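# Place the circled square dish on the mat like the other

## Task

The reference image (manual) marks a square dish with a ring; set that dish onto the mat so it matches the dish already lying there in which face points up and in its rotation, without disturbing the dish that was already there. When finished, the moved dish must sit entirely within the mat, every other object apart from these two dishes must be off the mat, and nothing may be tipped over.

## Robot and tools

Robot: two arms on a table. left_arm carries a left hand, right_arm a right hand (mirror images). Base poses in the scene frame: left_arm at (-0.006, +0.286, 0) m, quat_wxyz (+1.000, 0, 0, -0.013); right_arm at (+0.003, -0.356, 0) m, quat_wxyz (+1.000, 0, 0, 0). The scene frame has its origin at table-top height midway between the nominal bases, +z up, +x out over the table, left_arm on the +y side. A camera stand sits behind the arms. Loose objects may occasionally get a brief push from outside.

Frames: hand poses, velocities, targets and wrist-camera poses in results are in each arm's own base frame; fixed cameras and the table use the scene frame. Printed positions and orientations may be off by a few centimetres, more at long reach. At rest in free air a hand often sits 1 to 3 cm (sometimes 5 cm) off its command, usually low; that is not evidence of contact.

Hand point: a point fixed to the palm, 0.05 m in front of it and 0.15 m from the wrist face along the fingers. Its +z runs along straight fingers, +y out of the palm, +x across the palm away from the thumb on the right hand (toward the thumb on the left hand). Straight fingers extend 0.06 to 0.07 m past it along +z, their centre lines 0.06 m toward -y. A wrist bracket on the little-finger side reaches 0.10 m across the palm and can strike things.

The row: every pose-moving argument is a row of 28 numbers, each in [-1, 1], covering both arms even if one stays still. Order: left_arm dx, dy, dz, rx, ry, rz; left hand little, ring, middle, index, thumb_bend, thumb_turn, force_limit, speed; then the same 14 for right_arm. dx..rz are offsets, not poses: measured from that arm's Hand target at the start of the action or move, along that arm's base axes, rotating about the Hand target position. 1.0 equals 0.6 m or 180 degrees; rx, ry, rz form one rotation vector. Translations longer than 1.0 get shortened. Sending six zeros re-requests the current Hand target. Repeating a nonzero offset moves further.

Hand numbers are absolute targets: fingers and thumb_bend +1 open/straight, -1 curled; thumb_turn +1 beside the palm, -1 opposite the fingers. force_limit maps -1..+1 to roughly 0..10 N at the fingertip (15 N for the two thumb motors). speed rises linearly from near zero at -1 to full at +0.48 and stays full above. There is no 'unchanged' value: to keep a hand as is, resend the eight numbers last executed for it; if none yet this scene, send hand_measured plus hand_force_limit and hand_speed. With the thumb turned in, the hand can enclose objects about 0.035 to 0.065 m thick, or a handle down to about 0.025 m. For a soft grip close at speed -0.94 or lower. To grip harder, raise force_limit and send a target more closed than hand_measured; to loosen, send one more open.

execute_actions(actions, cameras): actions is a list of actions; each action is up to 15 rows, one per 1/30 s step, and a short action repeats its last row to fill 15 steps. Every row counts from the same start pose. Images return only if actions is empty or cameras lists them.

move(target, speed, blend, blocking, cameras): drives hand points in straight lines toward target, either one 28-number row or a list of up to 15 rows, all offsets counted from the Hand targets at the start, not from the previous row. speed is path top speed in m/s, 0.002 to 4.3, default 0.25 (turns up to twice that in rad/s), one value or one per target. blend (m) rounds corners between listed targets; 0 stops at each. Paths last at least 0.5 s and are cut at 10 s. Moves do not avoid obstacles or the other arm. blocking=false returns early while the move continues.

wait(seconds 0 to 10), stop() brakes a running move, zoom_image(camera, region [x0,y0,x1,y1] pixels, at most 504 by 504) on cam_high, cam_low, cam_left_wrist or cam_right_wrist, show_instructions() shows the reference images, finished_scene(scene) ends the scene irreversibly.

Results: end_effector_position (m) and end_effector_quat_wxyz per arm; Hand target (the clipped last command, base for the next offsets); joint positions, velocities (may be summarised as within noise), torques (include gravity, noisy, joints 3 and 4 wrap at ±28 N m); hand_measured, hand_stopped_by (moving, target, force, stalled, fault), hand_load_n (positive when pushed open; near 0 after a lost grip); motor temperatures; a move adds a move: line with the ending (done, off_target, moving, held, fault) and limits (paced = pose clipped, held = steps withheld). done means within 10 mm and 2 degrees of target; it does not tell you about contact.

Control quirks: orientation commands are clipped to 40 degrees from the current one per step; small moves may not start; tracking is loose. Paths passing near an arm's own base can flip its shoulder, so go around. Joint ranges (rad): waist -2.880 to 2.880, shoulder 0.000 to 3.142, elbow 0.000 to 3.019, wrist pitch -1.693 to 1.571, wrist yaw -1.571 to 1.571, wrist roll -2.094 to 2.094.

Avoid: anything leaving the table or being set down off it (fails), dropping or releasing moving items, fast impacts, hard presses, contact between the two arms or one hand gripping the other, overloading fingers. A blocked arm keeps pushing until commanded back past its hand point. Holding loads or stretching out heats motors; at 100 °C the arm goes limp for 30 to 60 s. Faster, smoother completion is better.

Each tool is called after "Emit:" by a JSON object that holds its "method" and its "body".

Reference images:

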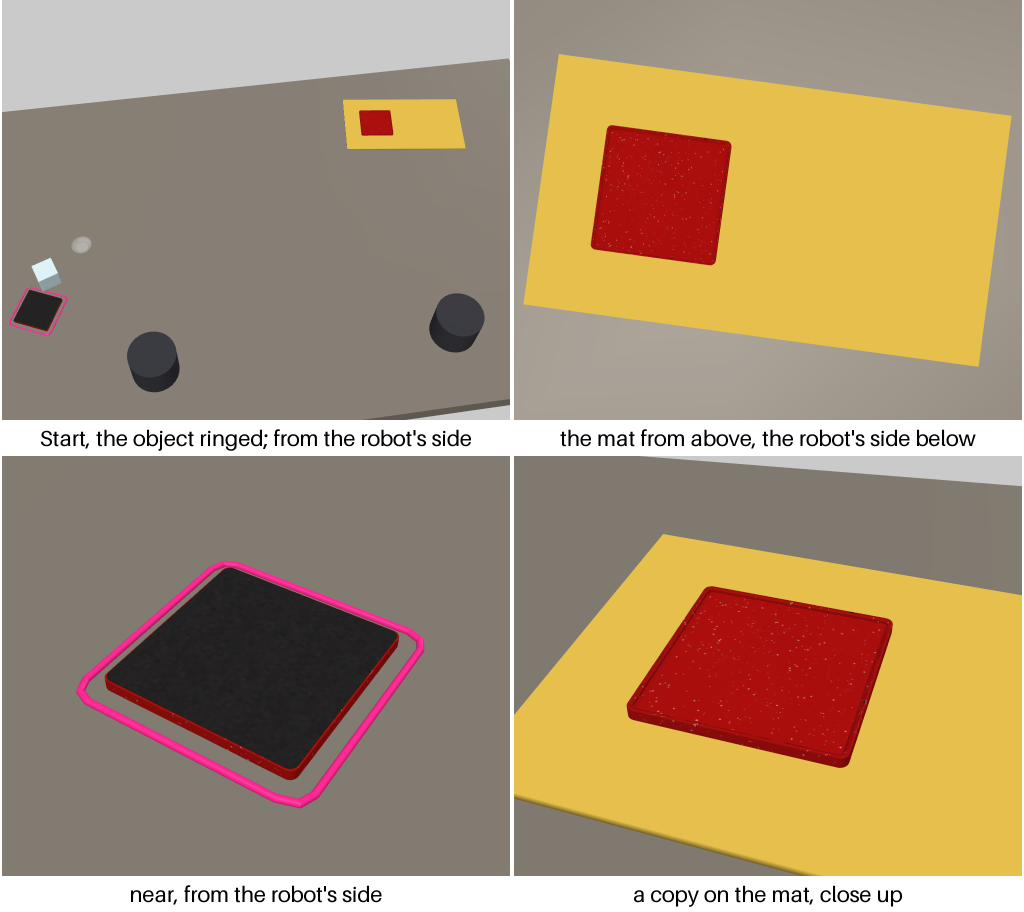

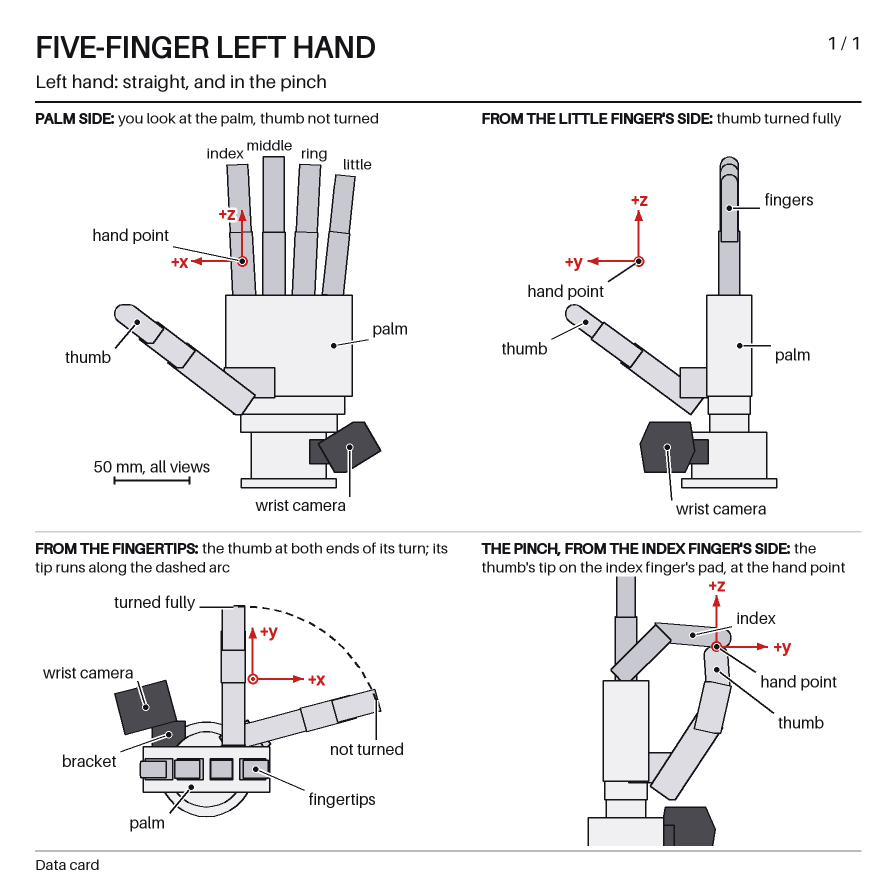

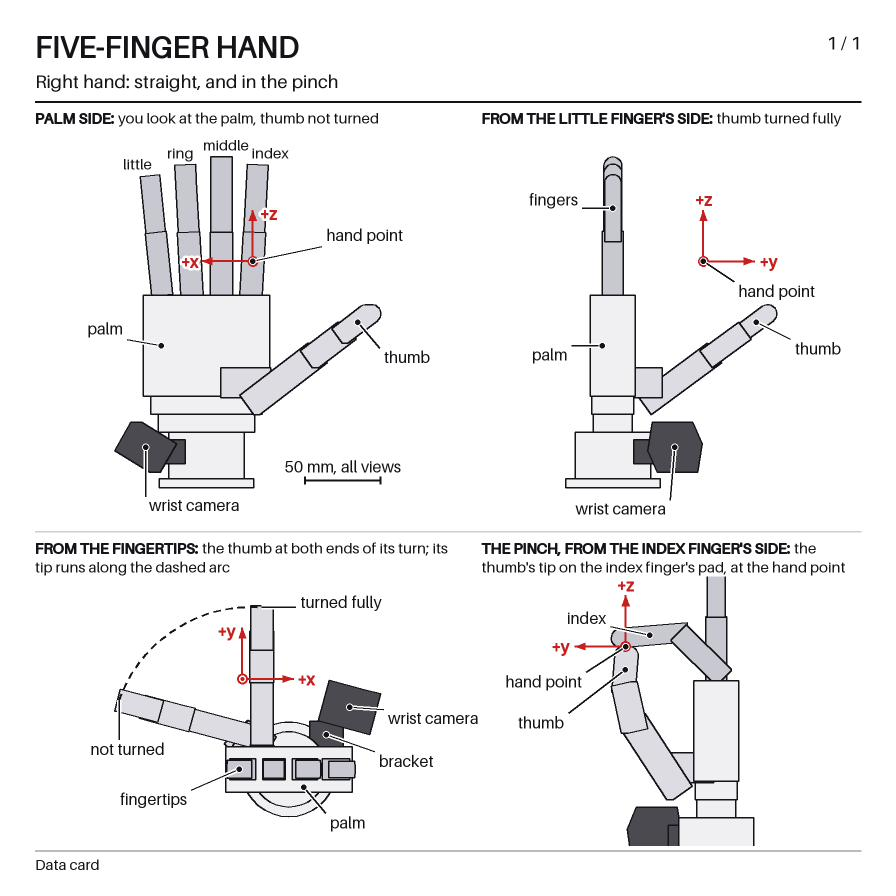

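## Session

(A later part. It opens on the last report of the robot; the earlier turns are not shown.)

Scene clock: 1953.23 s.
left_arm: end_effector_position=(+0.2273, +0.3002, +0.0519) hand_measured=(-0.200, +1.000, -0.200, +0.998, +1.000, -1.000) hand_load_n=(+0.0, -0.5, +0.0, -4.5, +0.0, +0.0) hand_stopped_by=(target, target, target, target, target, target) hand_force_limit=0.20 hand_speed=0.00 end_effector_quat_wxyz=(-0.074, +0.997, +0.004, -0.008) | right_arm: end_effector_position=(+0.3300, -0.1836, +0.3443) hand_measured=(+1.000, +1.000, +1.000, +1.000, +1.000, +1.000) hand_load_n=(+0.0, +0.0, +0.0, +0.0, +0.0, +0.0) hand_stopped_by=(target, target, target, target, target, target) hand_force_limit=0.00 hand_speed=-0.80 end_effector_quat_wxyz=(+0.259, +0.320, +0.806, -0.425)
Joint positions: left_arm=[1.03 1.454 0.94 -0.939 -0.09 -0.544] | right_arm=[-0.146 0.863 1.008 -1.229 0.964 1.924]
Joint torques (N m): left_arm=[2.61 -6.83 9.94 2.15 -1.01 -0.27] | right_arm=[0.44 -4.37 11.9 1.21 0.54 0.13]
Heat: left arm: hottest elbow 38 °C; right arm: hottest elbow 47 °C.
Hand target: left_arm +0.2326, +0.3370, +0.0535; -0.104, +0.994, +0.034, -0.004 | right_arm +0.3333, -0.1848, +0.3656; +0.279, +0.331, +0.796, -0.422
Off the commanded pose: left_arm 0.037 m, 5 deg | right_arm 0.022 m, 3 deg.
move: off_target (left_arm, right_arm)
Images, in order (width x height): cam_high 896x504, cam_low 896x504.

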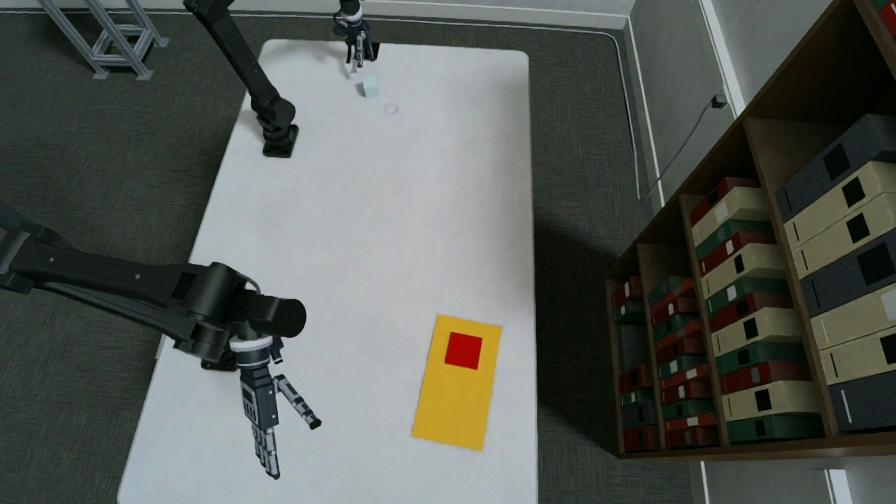

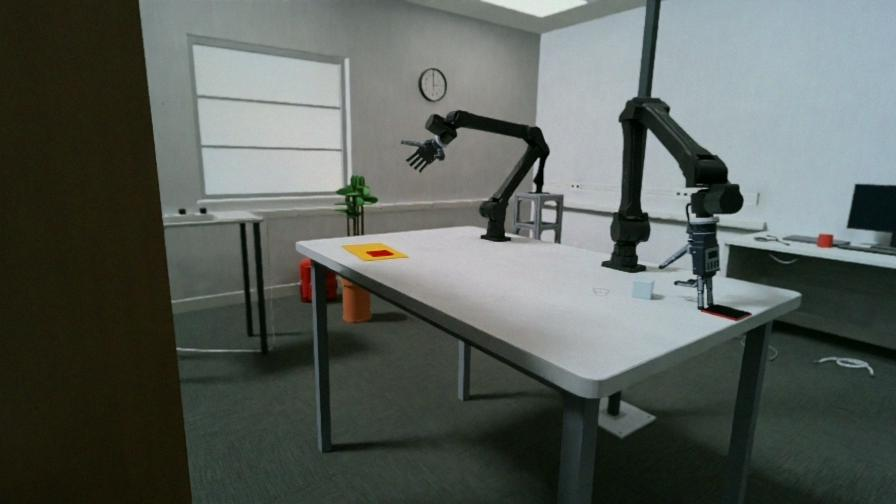

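Emit:
{"method": "move", "body": {"target": [0.0,0.04,0.0,0,0,0.0,-0.2,1,-0.2,1,1,-1,0.2,0.0,0,0,0,0,0,0,1,1,1,1,1,1,0,-0.8], "speed": 0.04, "cameras": ["cam_low","cam_high"]}}

Emit:
{"method": "zoom_image", "body": {"camera": "cam_low", "region": [680, 260, 780, 350]}}

Emit:
{"method": "zoom_image", "body": {"camera": "cam_high", "region": [330, 10, 410, 70]}}

Scene clock: 1965.90 s.
left_arm: end_effector_position=(+0.2299, +0.3257, +0.0517) hand_measured=(-0.200, +1.000, -0.200, +1.000, +1.000, -1.000) hand_load_n=(+0.0, -0.5, +0.0, -4.0, +0.0, +0.0) hand_stopped_by=(target, target, target, target, target, target) hand_force_limit=0.20 hand_speed=0.00 end_effector_quat_wxyz=(-0.075, +0.997, +0.019, -0.008) | right_arm: end_effector_position=(+0.3300, -0.1836, +0.3443) hand_measured=(+1.000, +1.000, +1.000, +1.000, +1.000, +1.000) hand_load_n=(+0.0, +0.0, +0.0, +0.0, +0.0, -0.5) hand_stopped_by=(target, target, target, target, target, target) hand_force_limit=0.00 hand_speed=-0.80 end_effector_quat_wxyz=(+0.259, +0.320, +0.806, -0.425)
Joint positions: left_arm=[1.057 1.506 0.997 -0.939 -0.09 -0.545] | right_arm=[-0.146 0.863 1.008 -1.229 0.964 1.924]
Joint torques (N m): left_arm=[2.61 -7.65 10.11 2 -0.85 -0.07] | right_arm=[0.44 -4.54 11.89 1.21 0.54 0.13]
Heat: left arm: hottest elbow 39 °C; right arm: hottest elbow 47 °C.
Hand target: left_arm +0.2326, +0.3610, +0.0535; -0.104, +0.994, +0.034, -0.004 | right_arm +0.3333, -0.1848, +0.3656; +0.279, +0.331, +0.796, -0.422
Off the commanded pose: left_arm 0.035 m, 4 deg | right_arm 0.022 m, 3 deg.
move: off_target (left_arm, right_arm)
Images, in order (width x height): cam_high 896x504, cam_low 896x504.

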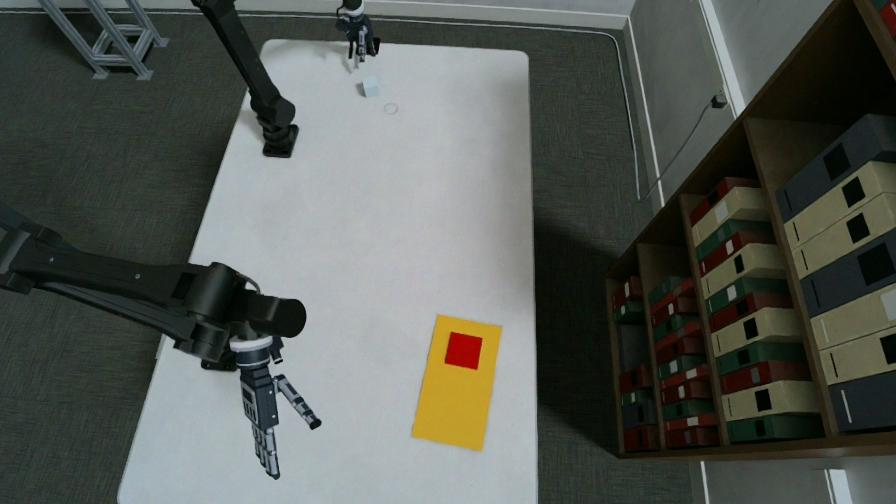

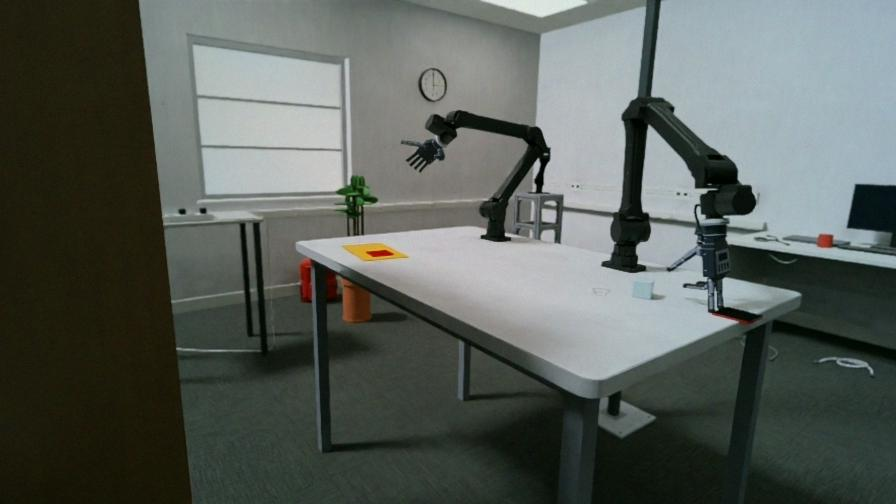

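Scaled by 5.040 from the camera's 896x504 image, which has a finer 1280x720 frame.

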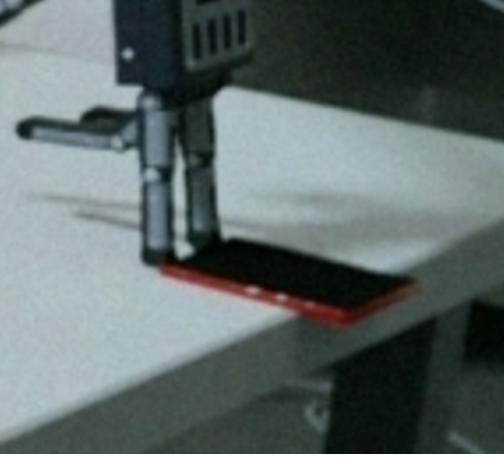

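Scaled by 6.300 from the camera's 896x504 image, which has a finer 1280x720 frame.

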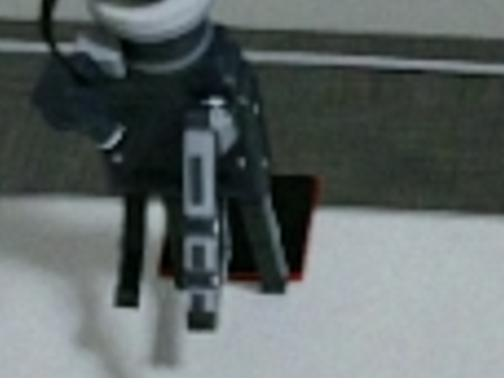

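Emit:
{"method": "move", "body": {"target": [0.0,0.0175,0.0,0,0,0.0,-0.2,1,-0.2,1,1,-1,0.2,0.0,0,0,0,0,0,0,1,1,1,1,1,1,0,-0.8], "speed": 0.04, "cameras": ["cam_low","cam_high"]}}

Emit:
{"method": "zoom_image", "body": {"camera": "cam_low", "region": [700, 270, 780, 350]}}

Emit:
{"method": "zoom_image", "body": {"camera": "cam_high", "region": [330, 10, 410, 70]}}

Scene clock: 1980.17 s.
left_arm: end_effector_position=(+0.2307, +0.3367, +0.0516) hand_measured=(-0.200, +1.000, -0.200, +1.000, +1.000, -1.000) hand_load_n=(+0.0, -1.0, +0.0, -3.5, +0.0, +0.0) hand_stopped_by=(target, target, target, target, target, target) hand_force_limit=0.20 hand_speed=0.00 end_effector_quat_wxyz=(-0.077, +0.997, +0.019, -0.008) | right_arm: end_effector_position=(+0.3300, -0.1836, +0.3443) hand_measured=(+1.000, +1.000, +1.000, +1.000, +1.000, +1.000) hand_load_n=(+0.0, +0.0, +0.0, +0.0, +0.0, -0.5) hand_stopped_by=(target, target, target, target, target, target) hand_force_limit=0.00 hand_speed=-0.80 end_effector_quat_wxyz=(+0.259, +0.320, +0.806, -0.425)
Joint positions: left_arm=[1.068 1.529 1.023 -0.939 -0.09 -0.534] | right_arm=[-0.146 0.863 1.008 -1.229 0.964 1.924]
Joint torques (N m): left_arm=[2.61 -8 10.17 1.88 -0.77 -0.06] | right_arm=[0.38 -4.42 11.89 1.21 0.53 0.12]
Heat: left arm: hottest elbow 39 °C; right arm: hottest elbow 47 °C.
Hand target: left_arm +0.2326, +0.3715, +0.0535; -0.104, +0.994, +0.034, -0.004 | right_arm +0.3333, -0.1848, +0.3656; +0.279, +0.331, +0.796, -0.422
Off the commanded pose: left_arm 0.035 m, 4 deg | right_arm 0.022 m, 3 deg.
move: off_target (left_arm, right_arm)
Images, in order (width x height): cam_high 896x504, cam_low 896x504.

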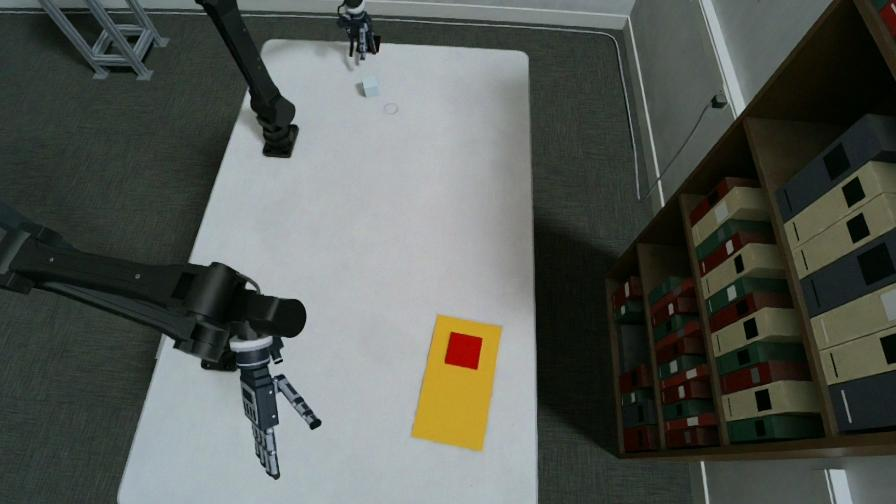

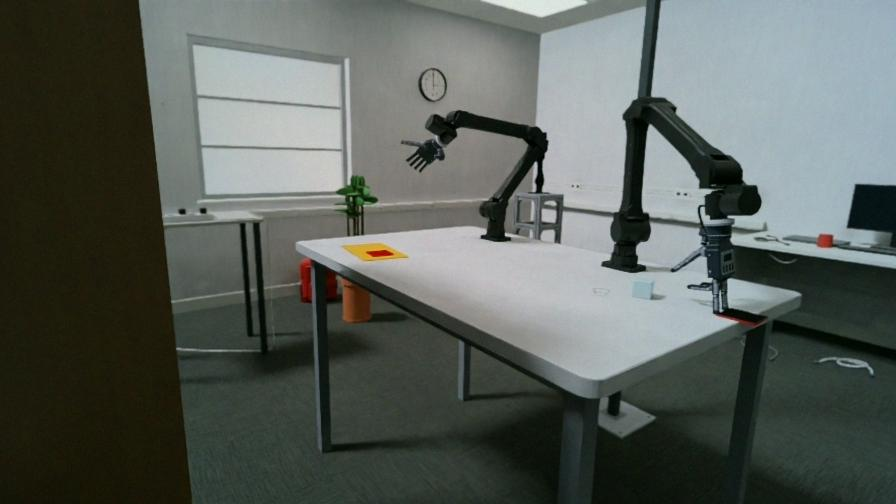

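Scaled by 6.300 from the camera's 896x504 image, which has a finer 1280x720 frame.

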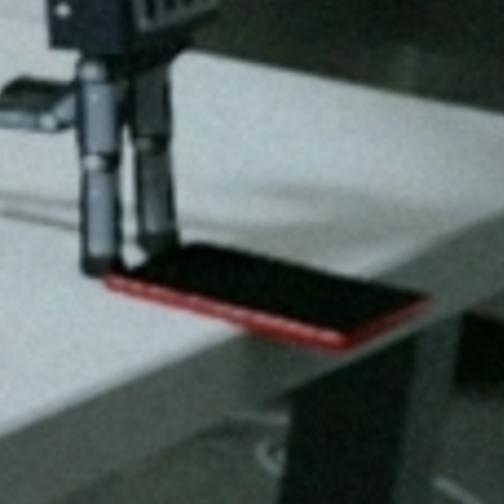

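Scaled by 6.300 from the camera's 896x504 image, which has a finer 1280x720 frame.

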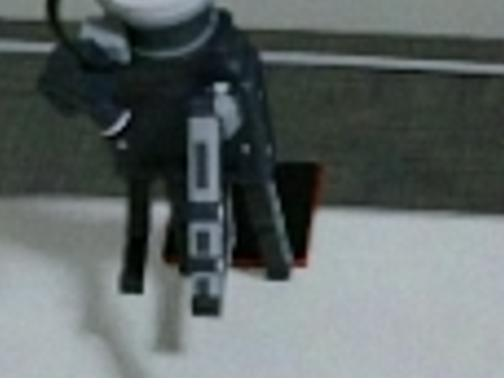

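Emit:
{"method": "move", "body": {"target": [[0.0,-0.15,0.0,0,0,0.0,-0.2,1,-0.2,1,1,-1,0.2,0.0,0,0,0,0,0,0,1,1,1,1,1,1,0,-0.8],[0.0,-0.15,0.2,0,0,0.0,-0.2,1,-0.2,1,1,-1,0.2,0.0,0,0,0,0,0,0,1,1,1,1,1,1,0,-0.8]], "speed": 0.12, "cameras": ["cam_low","cam_high","cam_left_wrist"]}}

Emit:
{"method": "zoom_image", "body": {"camera": "cam_low", "region": [700, 270, 780, 350]}}

Emit:
{"method": "zoom_image", "body": {"camera": "cam_high", "region": [330, 10, 410, 70]}}

Scene clock: 1996.07 s.
left_arm: end_effector_position=(+0.2193, +0.2695, +0.1489) hand_measured=(-0.200, +1.000, -0.200, +1.000, +1.000, -1.000) hand_load_n=(+0.0, +0.0, +0.0, +0.0, +0.0, +0.0) hand_stopped_by=(target, target, target, target, target, target) hand_force_limit=0.20 hand_speed=0.00 end_effector_quat_wxyz=(-0.078, +0.996, +0.037, -0.020) | right_arm: end_effector_position=(+0.3300, -0.1836, +0.3443) hand_measured=(+1.000, +1.000, +1.000, +1.000, +1.000, +1.000) hand_load_n=(+0.0, +0.0, +0.0, +0.0, +0.0, +0.0) hand_stopped_by=(target, target, target, target, target, target) hand_force_limit=0.00 hand_speed=-0.80 end_effector_quat_wxyz=(+0.259, +0.320, +0.806, -0.425)
Joint positions: left_arm=[0.994 1.27 1.038 -1.234 -0.122 -0.643] | right_arm=[-0.146 0.863 1.008 -1.229 0.964 1.924]
Joint torques (N m): left_arm=[0.26 -8.7 11.49 -0.23 -0.26 -0.17] | right_arm=[0.44 -4.42 11.89 1.21 0.53 0.12]
Heat: left arm: hottest elbow 39 °C; right arm: hottest elbow 47 °C.
Hand target: left_arm +0.2326, +0.2815, +0.1735; -0.104, +0.994, +0.034, -0.004 | right_arm +0.3333, -0.1848, +0.3656; +0.279, +0.331, +0.796, -0.422
Off the commanded pose: left_arm 0.030 m, 4 deg | right_arm 0.022 m, 3 deg.
move: off_target (left_arm, right_arm)
Images, in order (width x height): cam_high 896x504, cam_low 896x504, cam_left_wrist 672x504.

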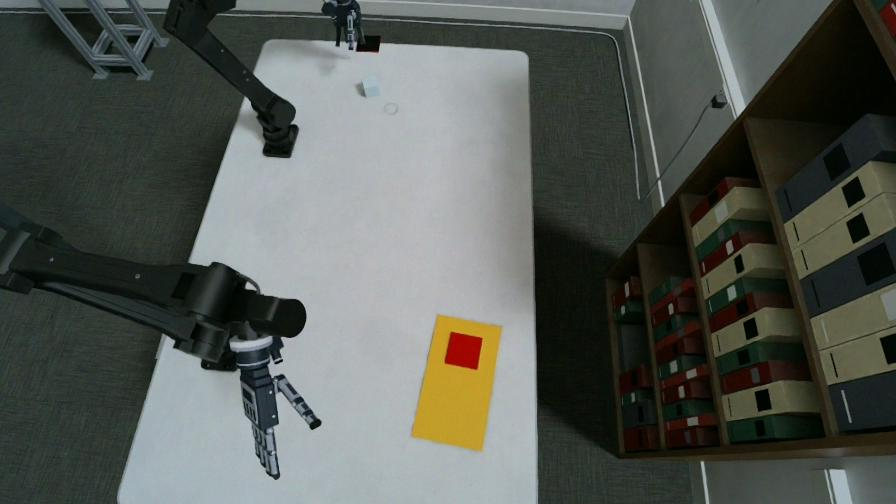

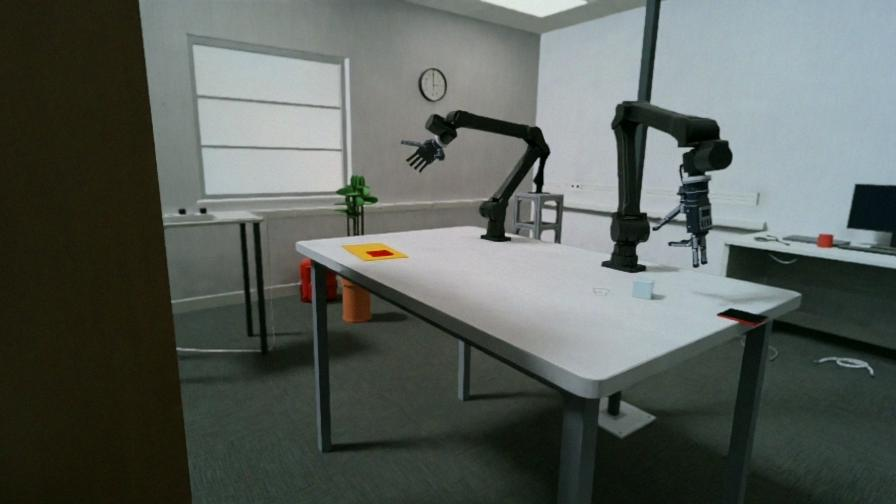

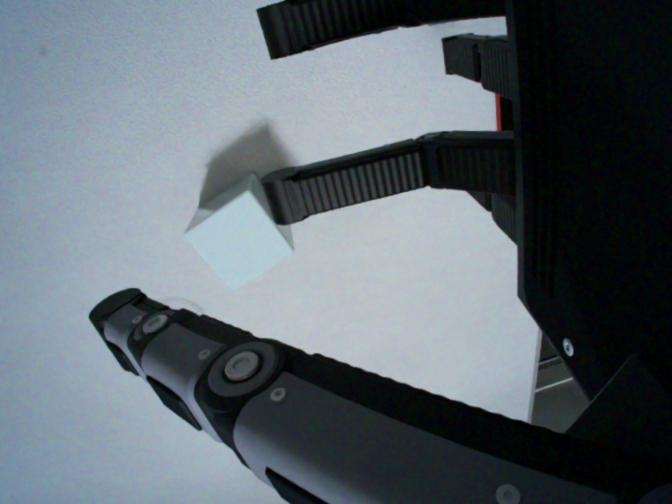

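Scaled by 6.300 from the camera's 896x504 image, which has a finer 1280x720 frame.

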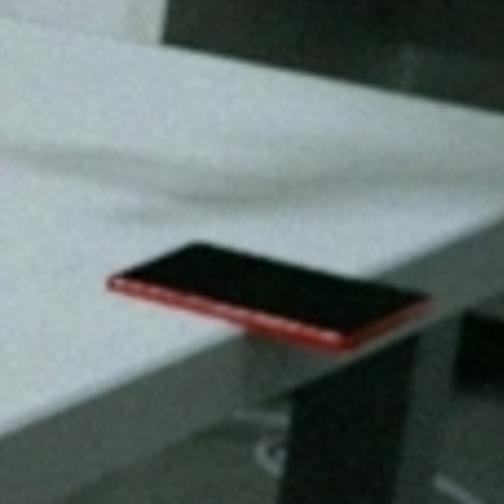

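Scaled by 6.300 from the camera's 896x504 image, which has a finer 1280x720 frame.

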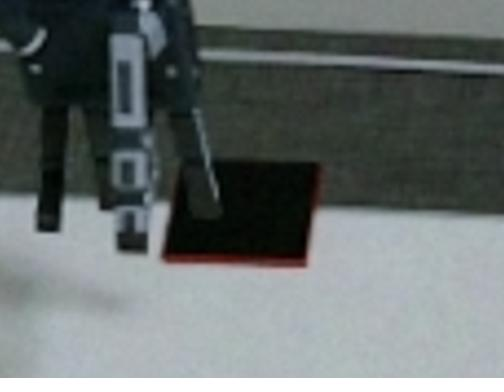

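Emit:
{"method": "move", "body": {"target": [-0.0082,0.3592,-0.0,-0.0496,-0.0027,-0.0134,1,1,1,1,1,-1,0.2,0.0,0,0,0,0,0,0,1,1,1,1,1,1,0,-0.8], "speed": 0.15, "cameras": ["cam_low","cam_high","cam_left_wrist"]}}

Emit:
{"method": "zoom_image", "body": {"camera": "cam_low", "region": [690, 230, 810, 350]}}

Emit:
{"method": "zoom_image", "body": {"camera": "cam_high", "region": [330, 0, 410, 70]}}

Scene clock: 2137.97 s.
left_arm: end_effector_position=(+0.2245, +0.4822, +0.1549) hand_measured=(+1.000, +1.000, +1.000, +1.000, +1.000, -1.000) hand_load_n=(+0.0, +0.0, +0.0, +0.0, +0.0, +0.0) hand_stopped_by=(target, target, target, target, target, target) hand_force_limit=0.20 hand_speed=0.00 end_effector_quat_wxyz=(-0.004, +1.000, +0.020, -0.007) | right_arm: end_effector_position=(+0.3300, -0.1836, +0.3443) hand_measured=(+1.000, +1.000, +1.000, +1.000, +1.000, +1.000) hand_load_n=(+0.0, +0.0, +0.0, +0.0, +0.0, +0.0) hand_stopped_by=(target, target, target, target, target, target) hand_force_limit=0.00 hand_speed=-0.80 end_effector_quat_wxyz=(+0.259, +0.320, +0.806, -0.425)
Joint positions: left_arm=[1.226 1.859 1.727 -1.436 -0.017 -0.384] | right_arm=[-0.146 0.863 1.008 -1.229 0.964 1.924]
Joint torques (N m): left_arm=[1.49 -16.15 11.51 -0.43 -0.09 0.02] | right_arm=[0.5 -4.48 11.88 1.21 0.53 0.13]
Motor temperatures (°C): left_arm=[24 28 44 22 23 25] | right_arm=[23 24 47 22 26 26]
Heat: left arm: hottest elbow 44 °C; right arm: hottest elbow 47 °C.
Hand target: left_arm +0.2277, +0.4970, +0.1735; -0.027, +1.000, +0.014, +0.000 | right_arm +0.3333, -0.1848, +0.3656; +0.279, +0.331, +0.796, -0.422
Off the commanded pose: left_arm 0.024 m, 3 deg | right_arm 0.022 m, 3 deg.
move: off_target (left_arm, right_arm)
Images, in order (width x height): cam_high 896x504, cam_low 896x504, cam_left_wrist 672x504.

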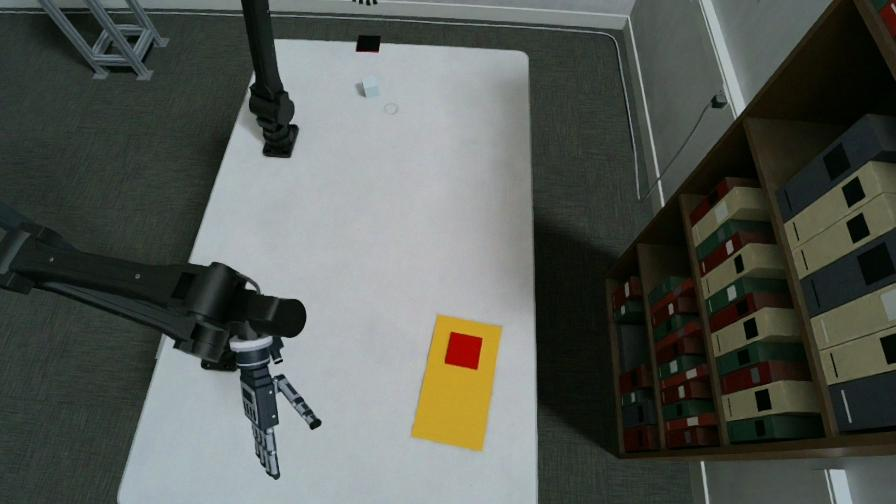

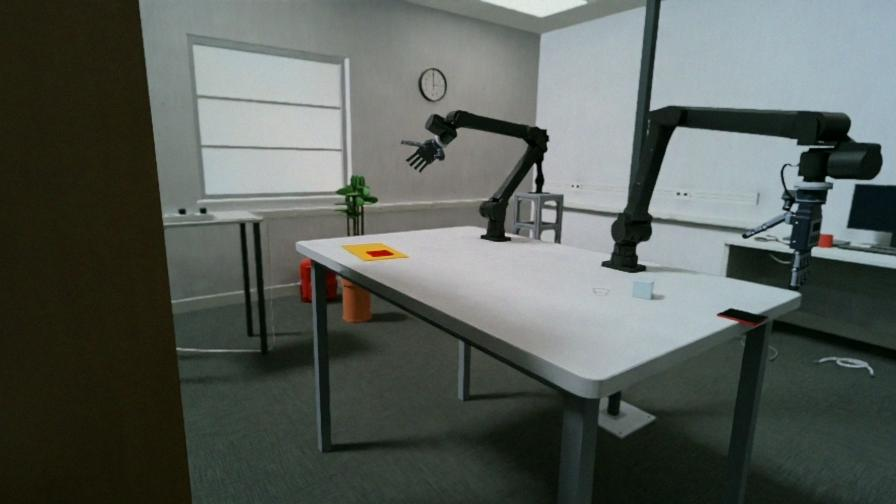

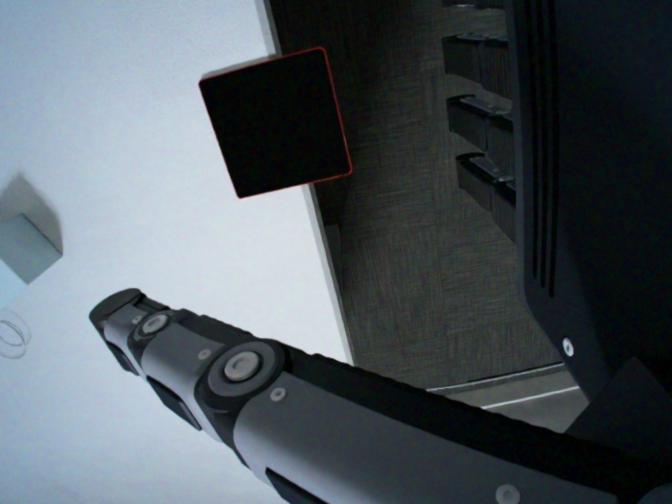

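Scaled by 4.200 from the camera's 896x504 image, which has a finer 1280x720 frame.

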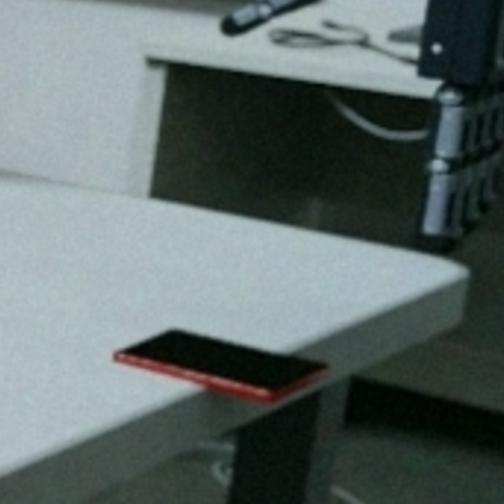

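Scaled by 6.300 from the camera's 896x504 image, which has a finer 1280x720 frame.

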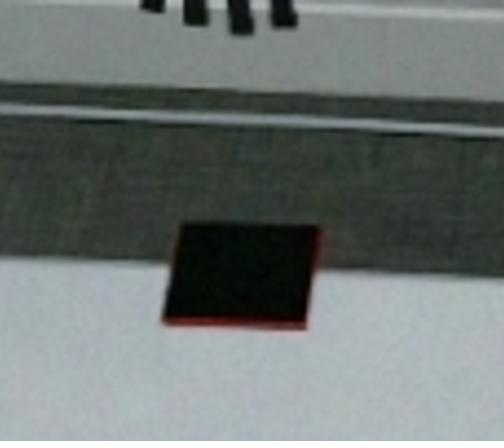

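Emit:
{"method": "move", "body": {"target": [-0.0217,-0.0217,-0.158,0,0,0,1,1,1,1,1,-1,0.2,0.0,0,0,0,0,0,0,1,1,1,1,1,1,0,-0.8], "speed": 0.12, "cameras": ["cam_low","cam_left_wrist"]}}

Emit:
{"method": "zoom_image", "body": {"camera": "cam_low", "region": [690, 230, 810, 350]}}

Scene clock: 2201.97 s.
left_arm: end_effector_position=(+0.2200, +0.4739, +0.0757) hand_measured=(+1.000, +1.000, +1.000, +1.000, +1.000, -1.000) hand_load_n=(+0.0, +0.0, +0.0, +0.0, +0.0, +0.0) hand_stopped_by=(target, target, target, target, target, target) hand_force_limit=0.20 hand_speed=0.00 end_effector_quat_wxyz=(-0.013, +1.000, +0.014, -0.004) | right_arm: end_effector_position=(+0.3300, -0.1836, +0.3443) hand_measured=(+1.000, +1.000, +1.000, +1.000, +1.000, +1.000) hand_load_n=(+0.0, +0.0, +0.0, +0.0, +0.0, +0.0) hand_stopped_by=(target, target, target, target, target, target) hand_force_limit=0.00 hand_speed=-0.80 end_effector_quat_wxyz=(+0.259, +0.320, +0.806, -0.425)
Joint positions: left_arm=[1.228 1.871 1.534 -1.211 -0.017 -0.37] | right_arm=[-0.146 0.863 1.008 -1.229 0.964 1.924]
Joint torques (N m): left_arm=[1.73 -16.32 7.38 0.69 -0.09 0.01] | right_arm=[0.26 -4.54 11.89 1.18 0.53 0.12]
Heat: left arm: hottest elbow 45 °C; right arm: hottest elbow 47 °C.
Hand target: left_arm +0.2147, +0.4840, +0.0787; -0.027, +1.000, +0.014, +0.000 | right_arm +0.3333, -0.1848, +0.3656; +0.279, +0.331, +0.796, -0.422
Off the commanded pose: left_arm 0.012 m, 2 deg | right_arm 0.022 m, 3 deg.
move: off_target (left_arm, right_arm)
Images, in order (width x height): cam_low 896x504, cam_left_wrist 672x504.

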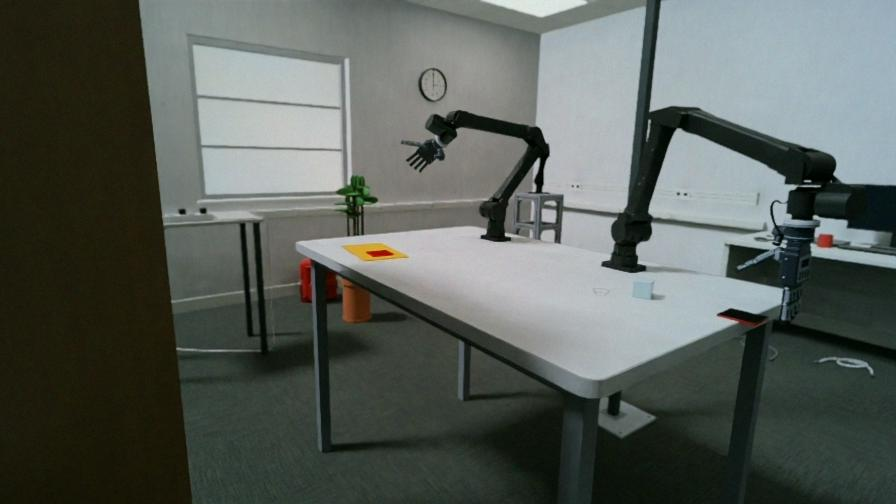

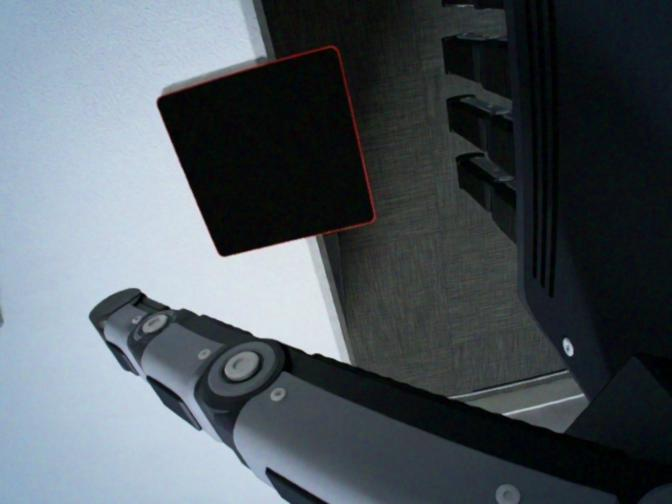

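Scaled by 4.200 from the camera's 896x504 image, which has a finer 1280x720 frame.

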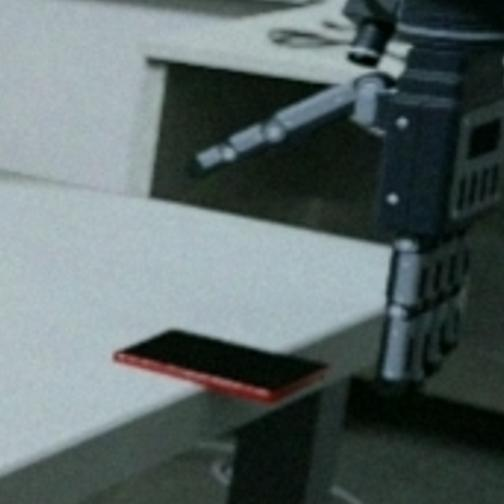

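Emit:
{"method": "zoom_image", "body": {"camera": "cam_left_wrist", "region": [140, 30, 400, 270]}}

Scaled by 1.938 from the camera's 672x504 image, which has a finer 960x720 frame.

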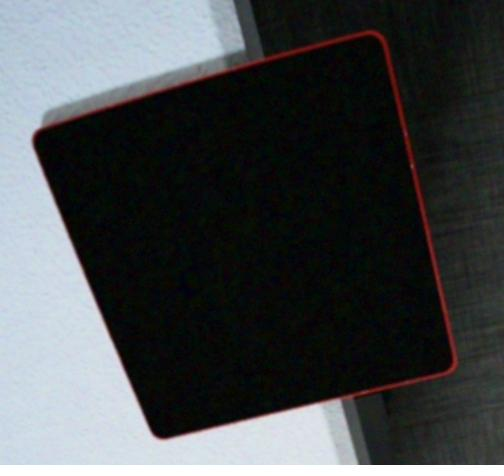

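Emit:
{"method": "move", "body": {"target": [-0.015,0.0117,-0.0895,-0.0278,0,0,1,1,1,1,1,-1,0.2,0.0,0,0,0,0,0,0,1,1,1,1,1,1,0,-0.8], "speed": 0.1, "cameras": ["cam_low","cam_left_wrist"]}}

Emit:
{"method": "zoom_image", "body": {"camera": "cam_low", "region": [690, 250, 810, 370]}}

Emit:
{"method": "zoom_image", "body": {"camera": "cam_left_wrist", "region": [60, 20, 500, 380]}}

Scene clock: 2274.90 s.
left_arm: end_effector_position=(+0.2053, +0.4726, +0.0142) hand_measured=(+1.000, +1.000, +1.000, +1.000, +1.000, -1.000) hand_load_n=(+0.0, +0.0, +0.0, +0.0, +0.0, +0.0) hand_stopped_by=(target, target, target, target, target, target) hand_force_limit=0.20 hand_speed=0.00 end_effector_quat_wxyz=(+0.040, +0.999, +0.015, -0.013) | right_arm: end_effector_position=(+0.3300, -0.1836, +0.3443) hand_measured=(+1.000, +1.000, +1.000, +1.000, +1.000, +1.000) hand_load_n=(+0.0, +0.0, +0.0, +0.0, +0.0, -0.5) hand_stopped_by=(target, target, target, target, target, target) hand_force_limit=0.00 hand_speed=-0.80 end_effector_quat_wxyz=(+0.259, +0.320, +0.806, -0.425)
Joint positions: left_arm=[1.258 1.995 1.534 -1.194 0.002 -0.343] | right_arm=[-0.146 0.863 1.008 -1.229 0.964 1.924]
Joint torques (N m): left_arm=[1.55 -17.79 8.66 0.38 -0.07 0] | right_arm=[0.56 -4.48 11.9 1.21 0.53 0.12]
Motor temperatures (°C): left_arm=[23 31 38 22 23 25] | right_arm=[23 24 47 22 26 26]
Heat: left arm: hottest elbow 38 °C; right arm: hottest elbow 47 °C.
Hand target: left_arm +0.2057, +0.4910, +0.0250; +0.017, +1.000, +0.014, -0.001 | right_arm +0.3333, -0.1848, +0.3656; +0.279, +0.331, +0.796, -0.422
Off the commanded pose: left_arm 0.021 m, 3 deg | right_arm 0.022 m, 3 deg.
move: off_target (left_arm, right_arm)
Images, in order (width x height): cam_low 896x504, cam_left_wrist 672x504.

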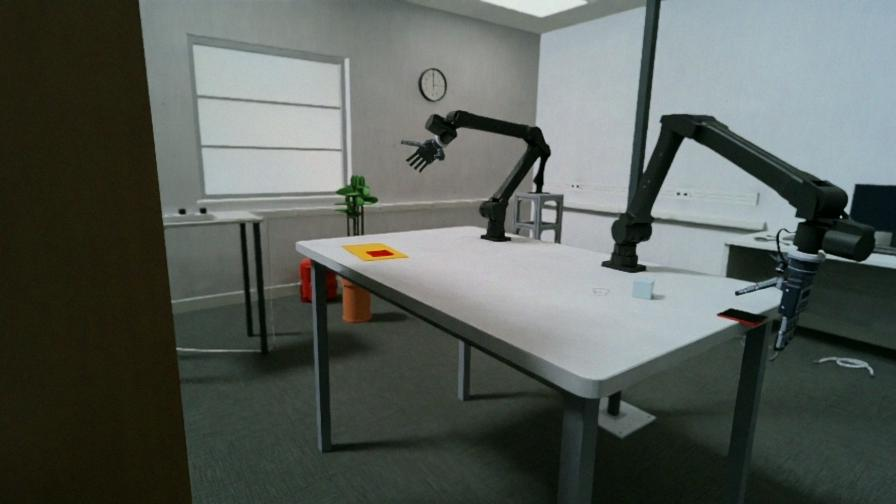

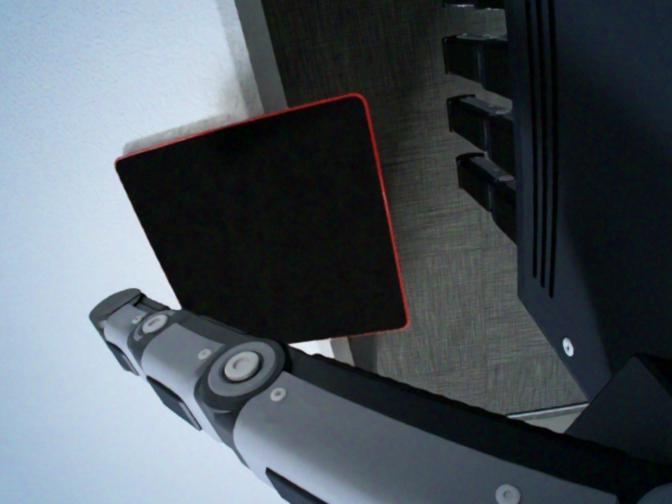

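Scaled by 4.200 from the camera's 896x504 image, which has a finer 1280x720 frame.

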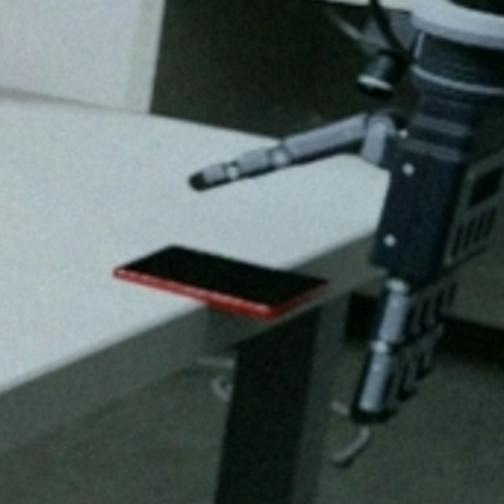

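Scaled by 1.145 from the camera's 672x504 image, which has a finer 960x720 frame.

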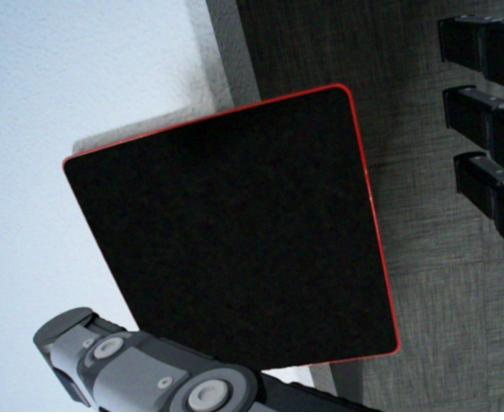

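Emit:
{"method": "move", "body": {"target": [0.0,0.026,0.009,0,0,0,1,1,1,1,1,-1,0.2,0.0,0,0,0,0,0,0,1,1,1,1,1,1,0,-0.8], "speed": 0.08, "cameras": ["cam_low","cam_left_wrist"]}}

Emit:
{"method": "zoom_image", "body": {"camera": "cam_left_wrist", "region": [60, 20, 500, 380]}}

Scene clock: 2298.27 s.
left_arm: end_effector_position=(+0.2059, +0.4863, +0.0169) hand_measured=(+1.000, +1.000, +1.000, +1.000, +1.000, -1.000) hand_load_n=(+0.0, +0.0, +0.0, +0.0, +0.0, +0.0) hand_stopped_by=(target, target, target, target, target, target) hand_force_limit=0.20 hand_speed=0.00 end_effector_quat_wxyz=(+0.035, +0.999, +0.014, -0.011) | right_arm: end_effector_position=(+0.3300, -0.1836, +0.3443) hand_measured=(+1.000, +1.000, +1.000, +1.000, +1.000, +1.000) hand_load_n=(+0.0, +0.0, +0.0, +0.0, +0.0, +0.0) hand_stopped_by=(target, target, target, target, target, target) hand_force_limit=0.00 hand_speed=-0.80 end_effector_quat_wxyz=(+0.259, +0.320, +0.806, -0.425)
Joint positions: left_arm=[1.264 2.015 1.577 -1.205 0.002 -0.335] | right_arm=[-0.146 0.863 1.008 -1.229 0.964 1.924]
Joint torques (N m): left_arm=[1.67 -17.14 10.44 -0.61 -0.08 0.01] | right_arm=[0.5 -4.54 11.86 1.25 0.53 0.13]
Heat: left arm: hottest elbow 37 °C; right arm: hottest elbow 47 °C.
Hand target: left_arm +0.2057, +0.5066, +0.0304; +0.017, +1.000, +0.014, -0.001 | right_arm +0.3333, -0.1848, +0.3656; +0.279, +0.331, +0.796, -0.422
Off the commanded pose: left_arm 0.024 m, 2 deg | right_arm 0.022 m, 3 deg.
move: off_target (left_arm, right_arm)
Images, in order (width x height): cam_low 896x504, cam_left_wrist 672x504.

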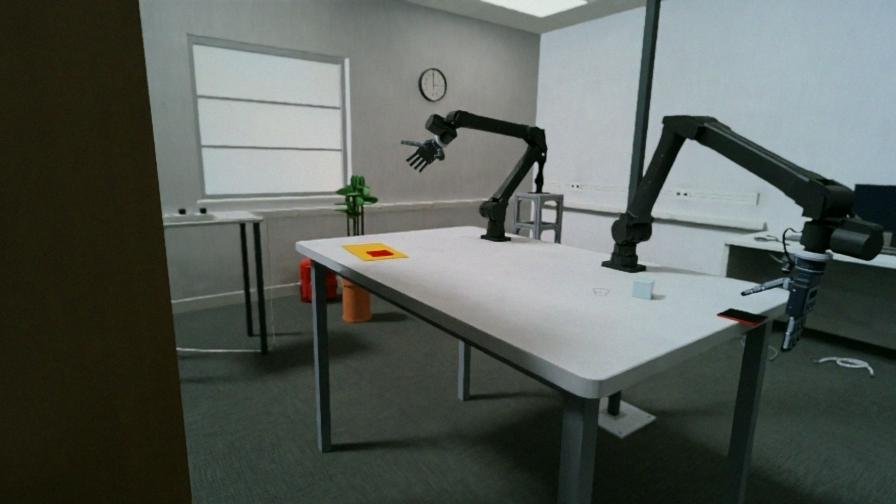

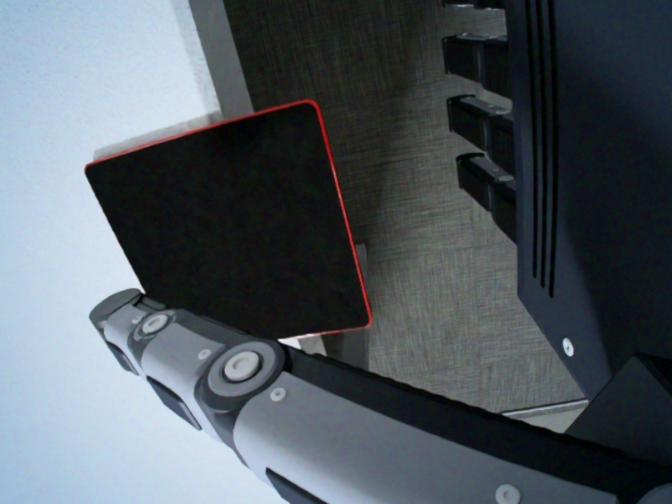

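Scaled by 1.145 from the camera's 672x504 image, which has a finer 960x720 frame.

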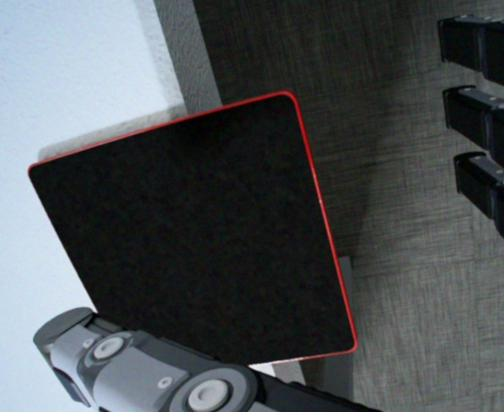

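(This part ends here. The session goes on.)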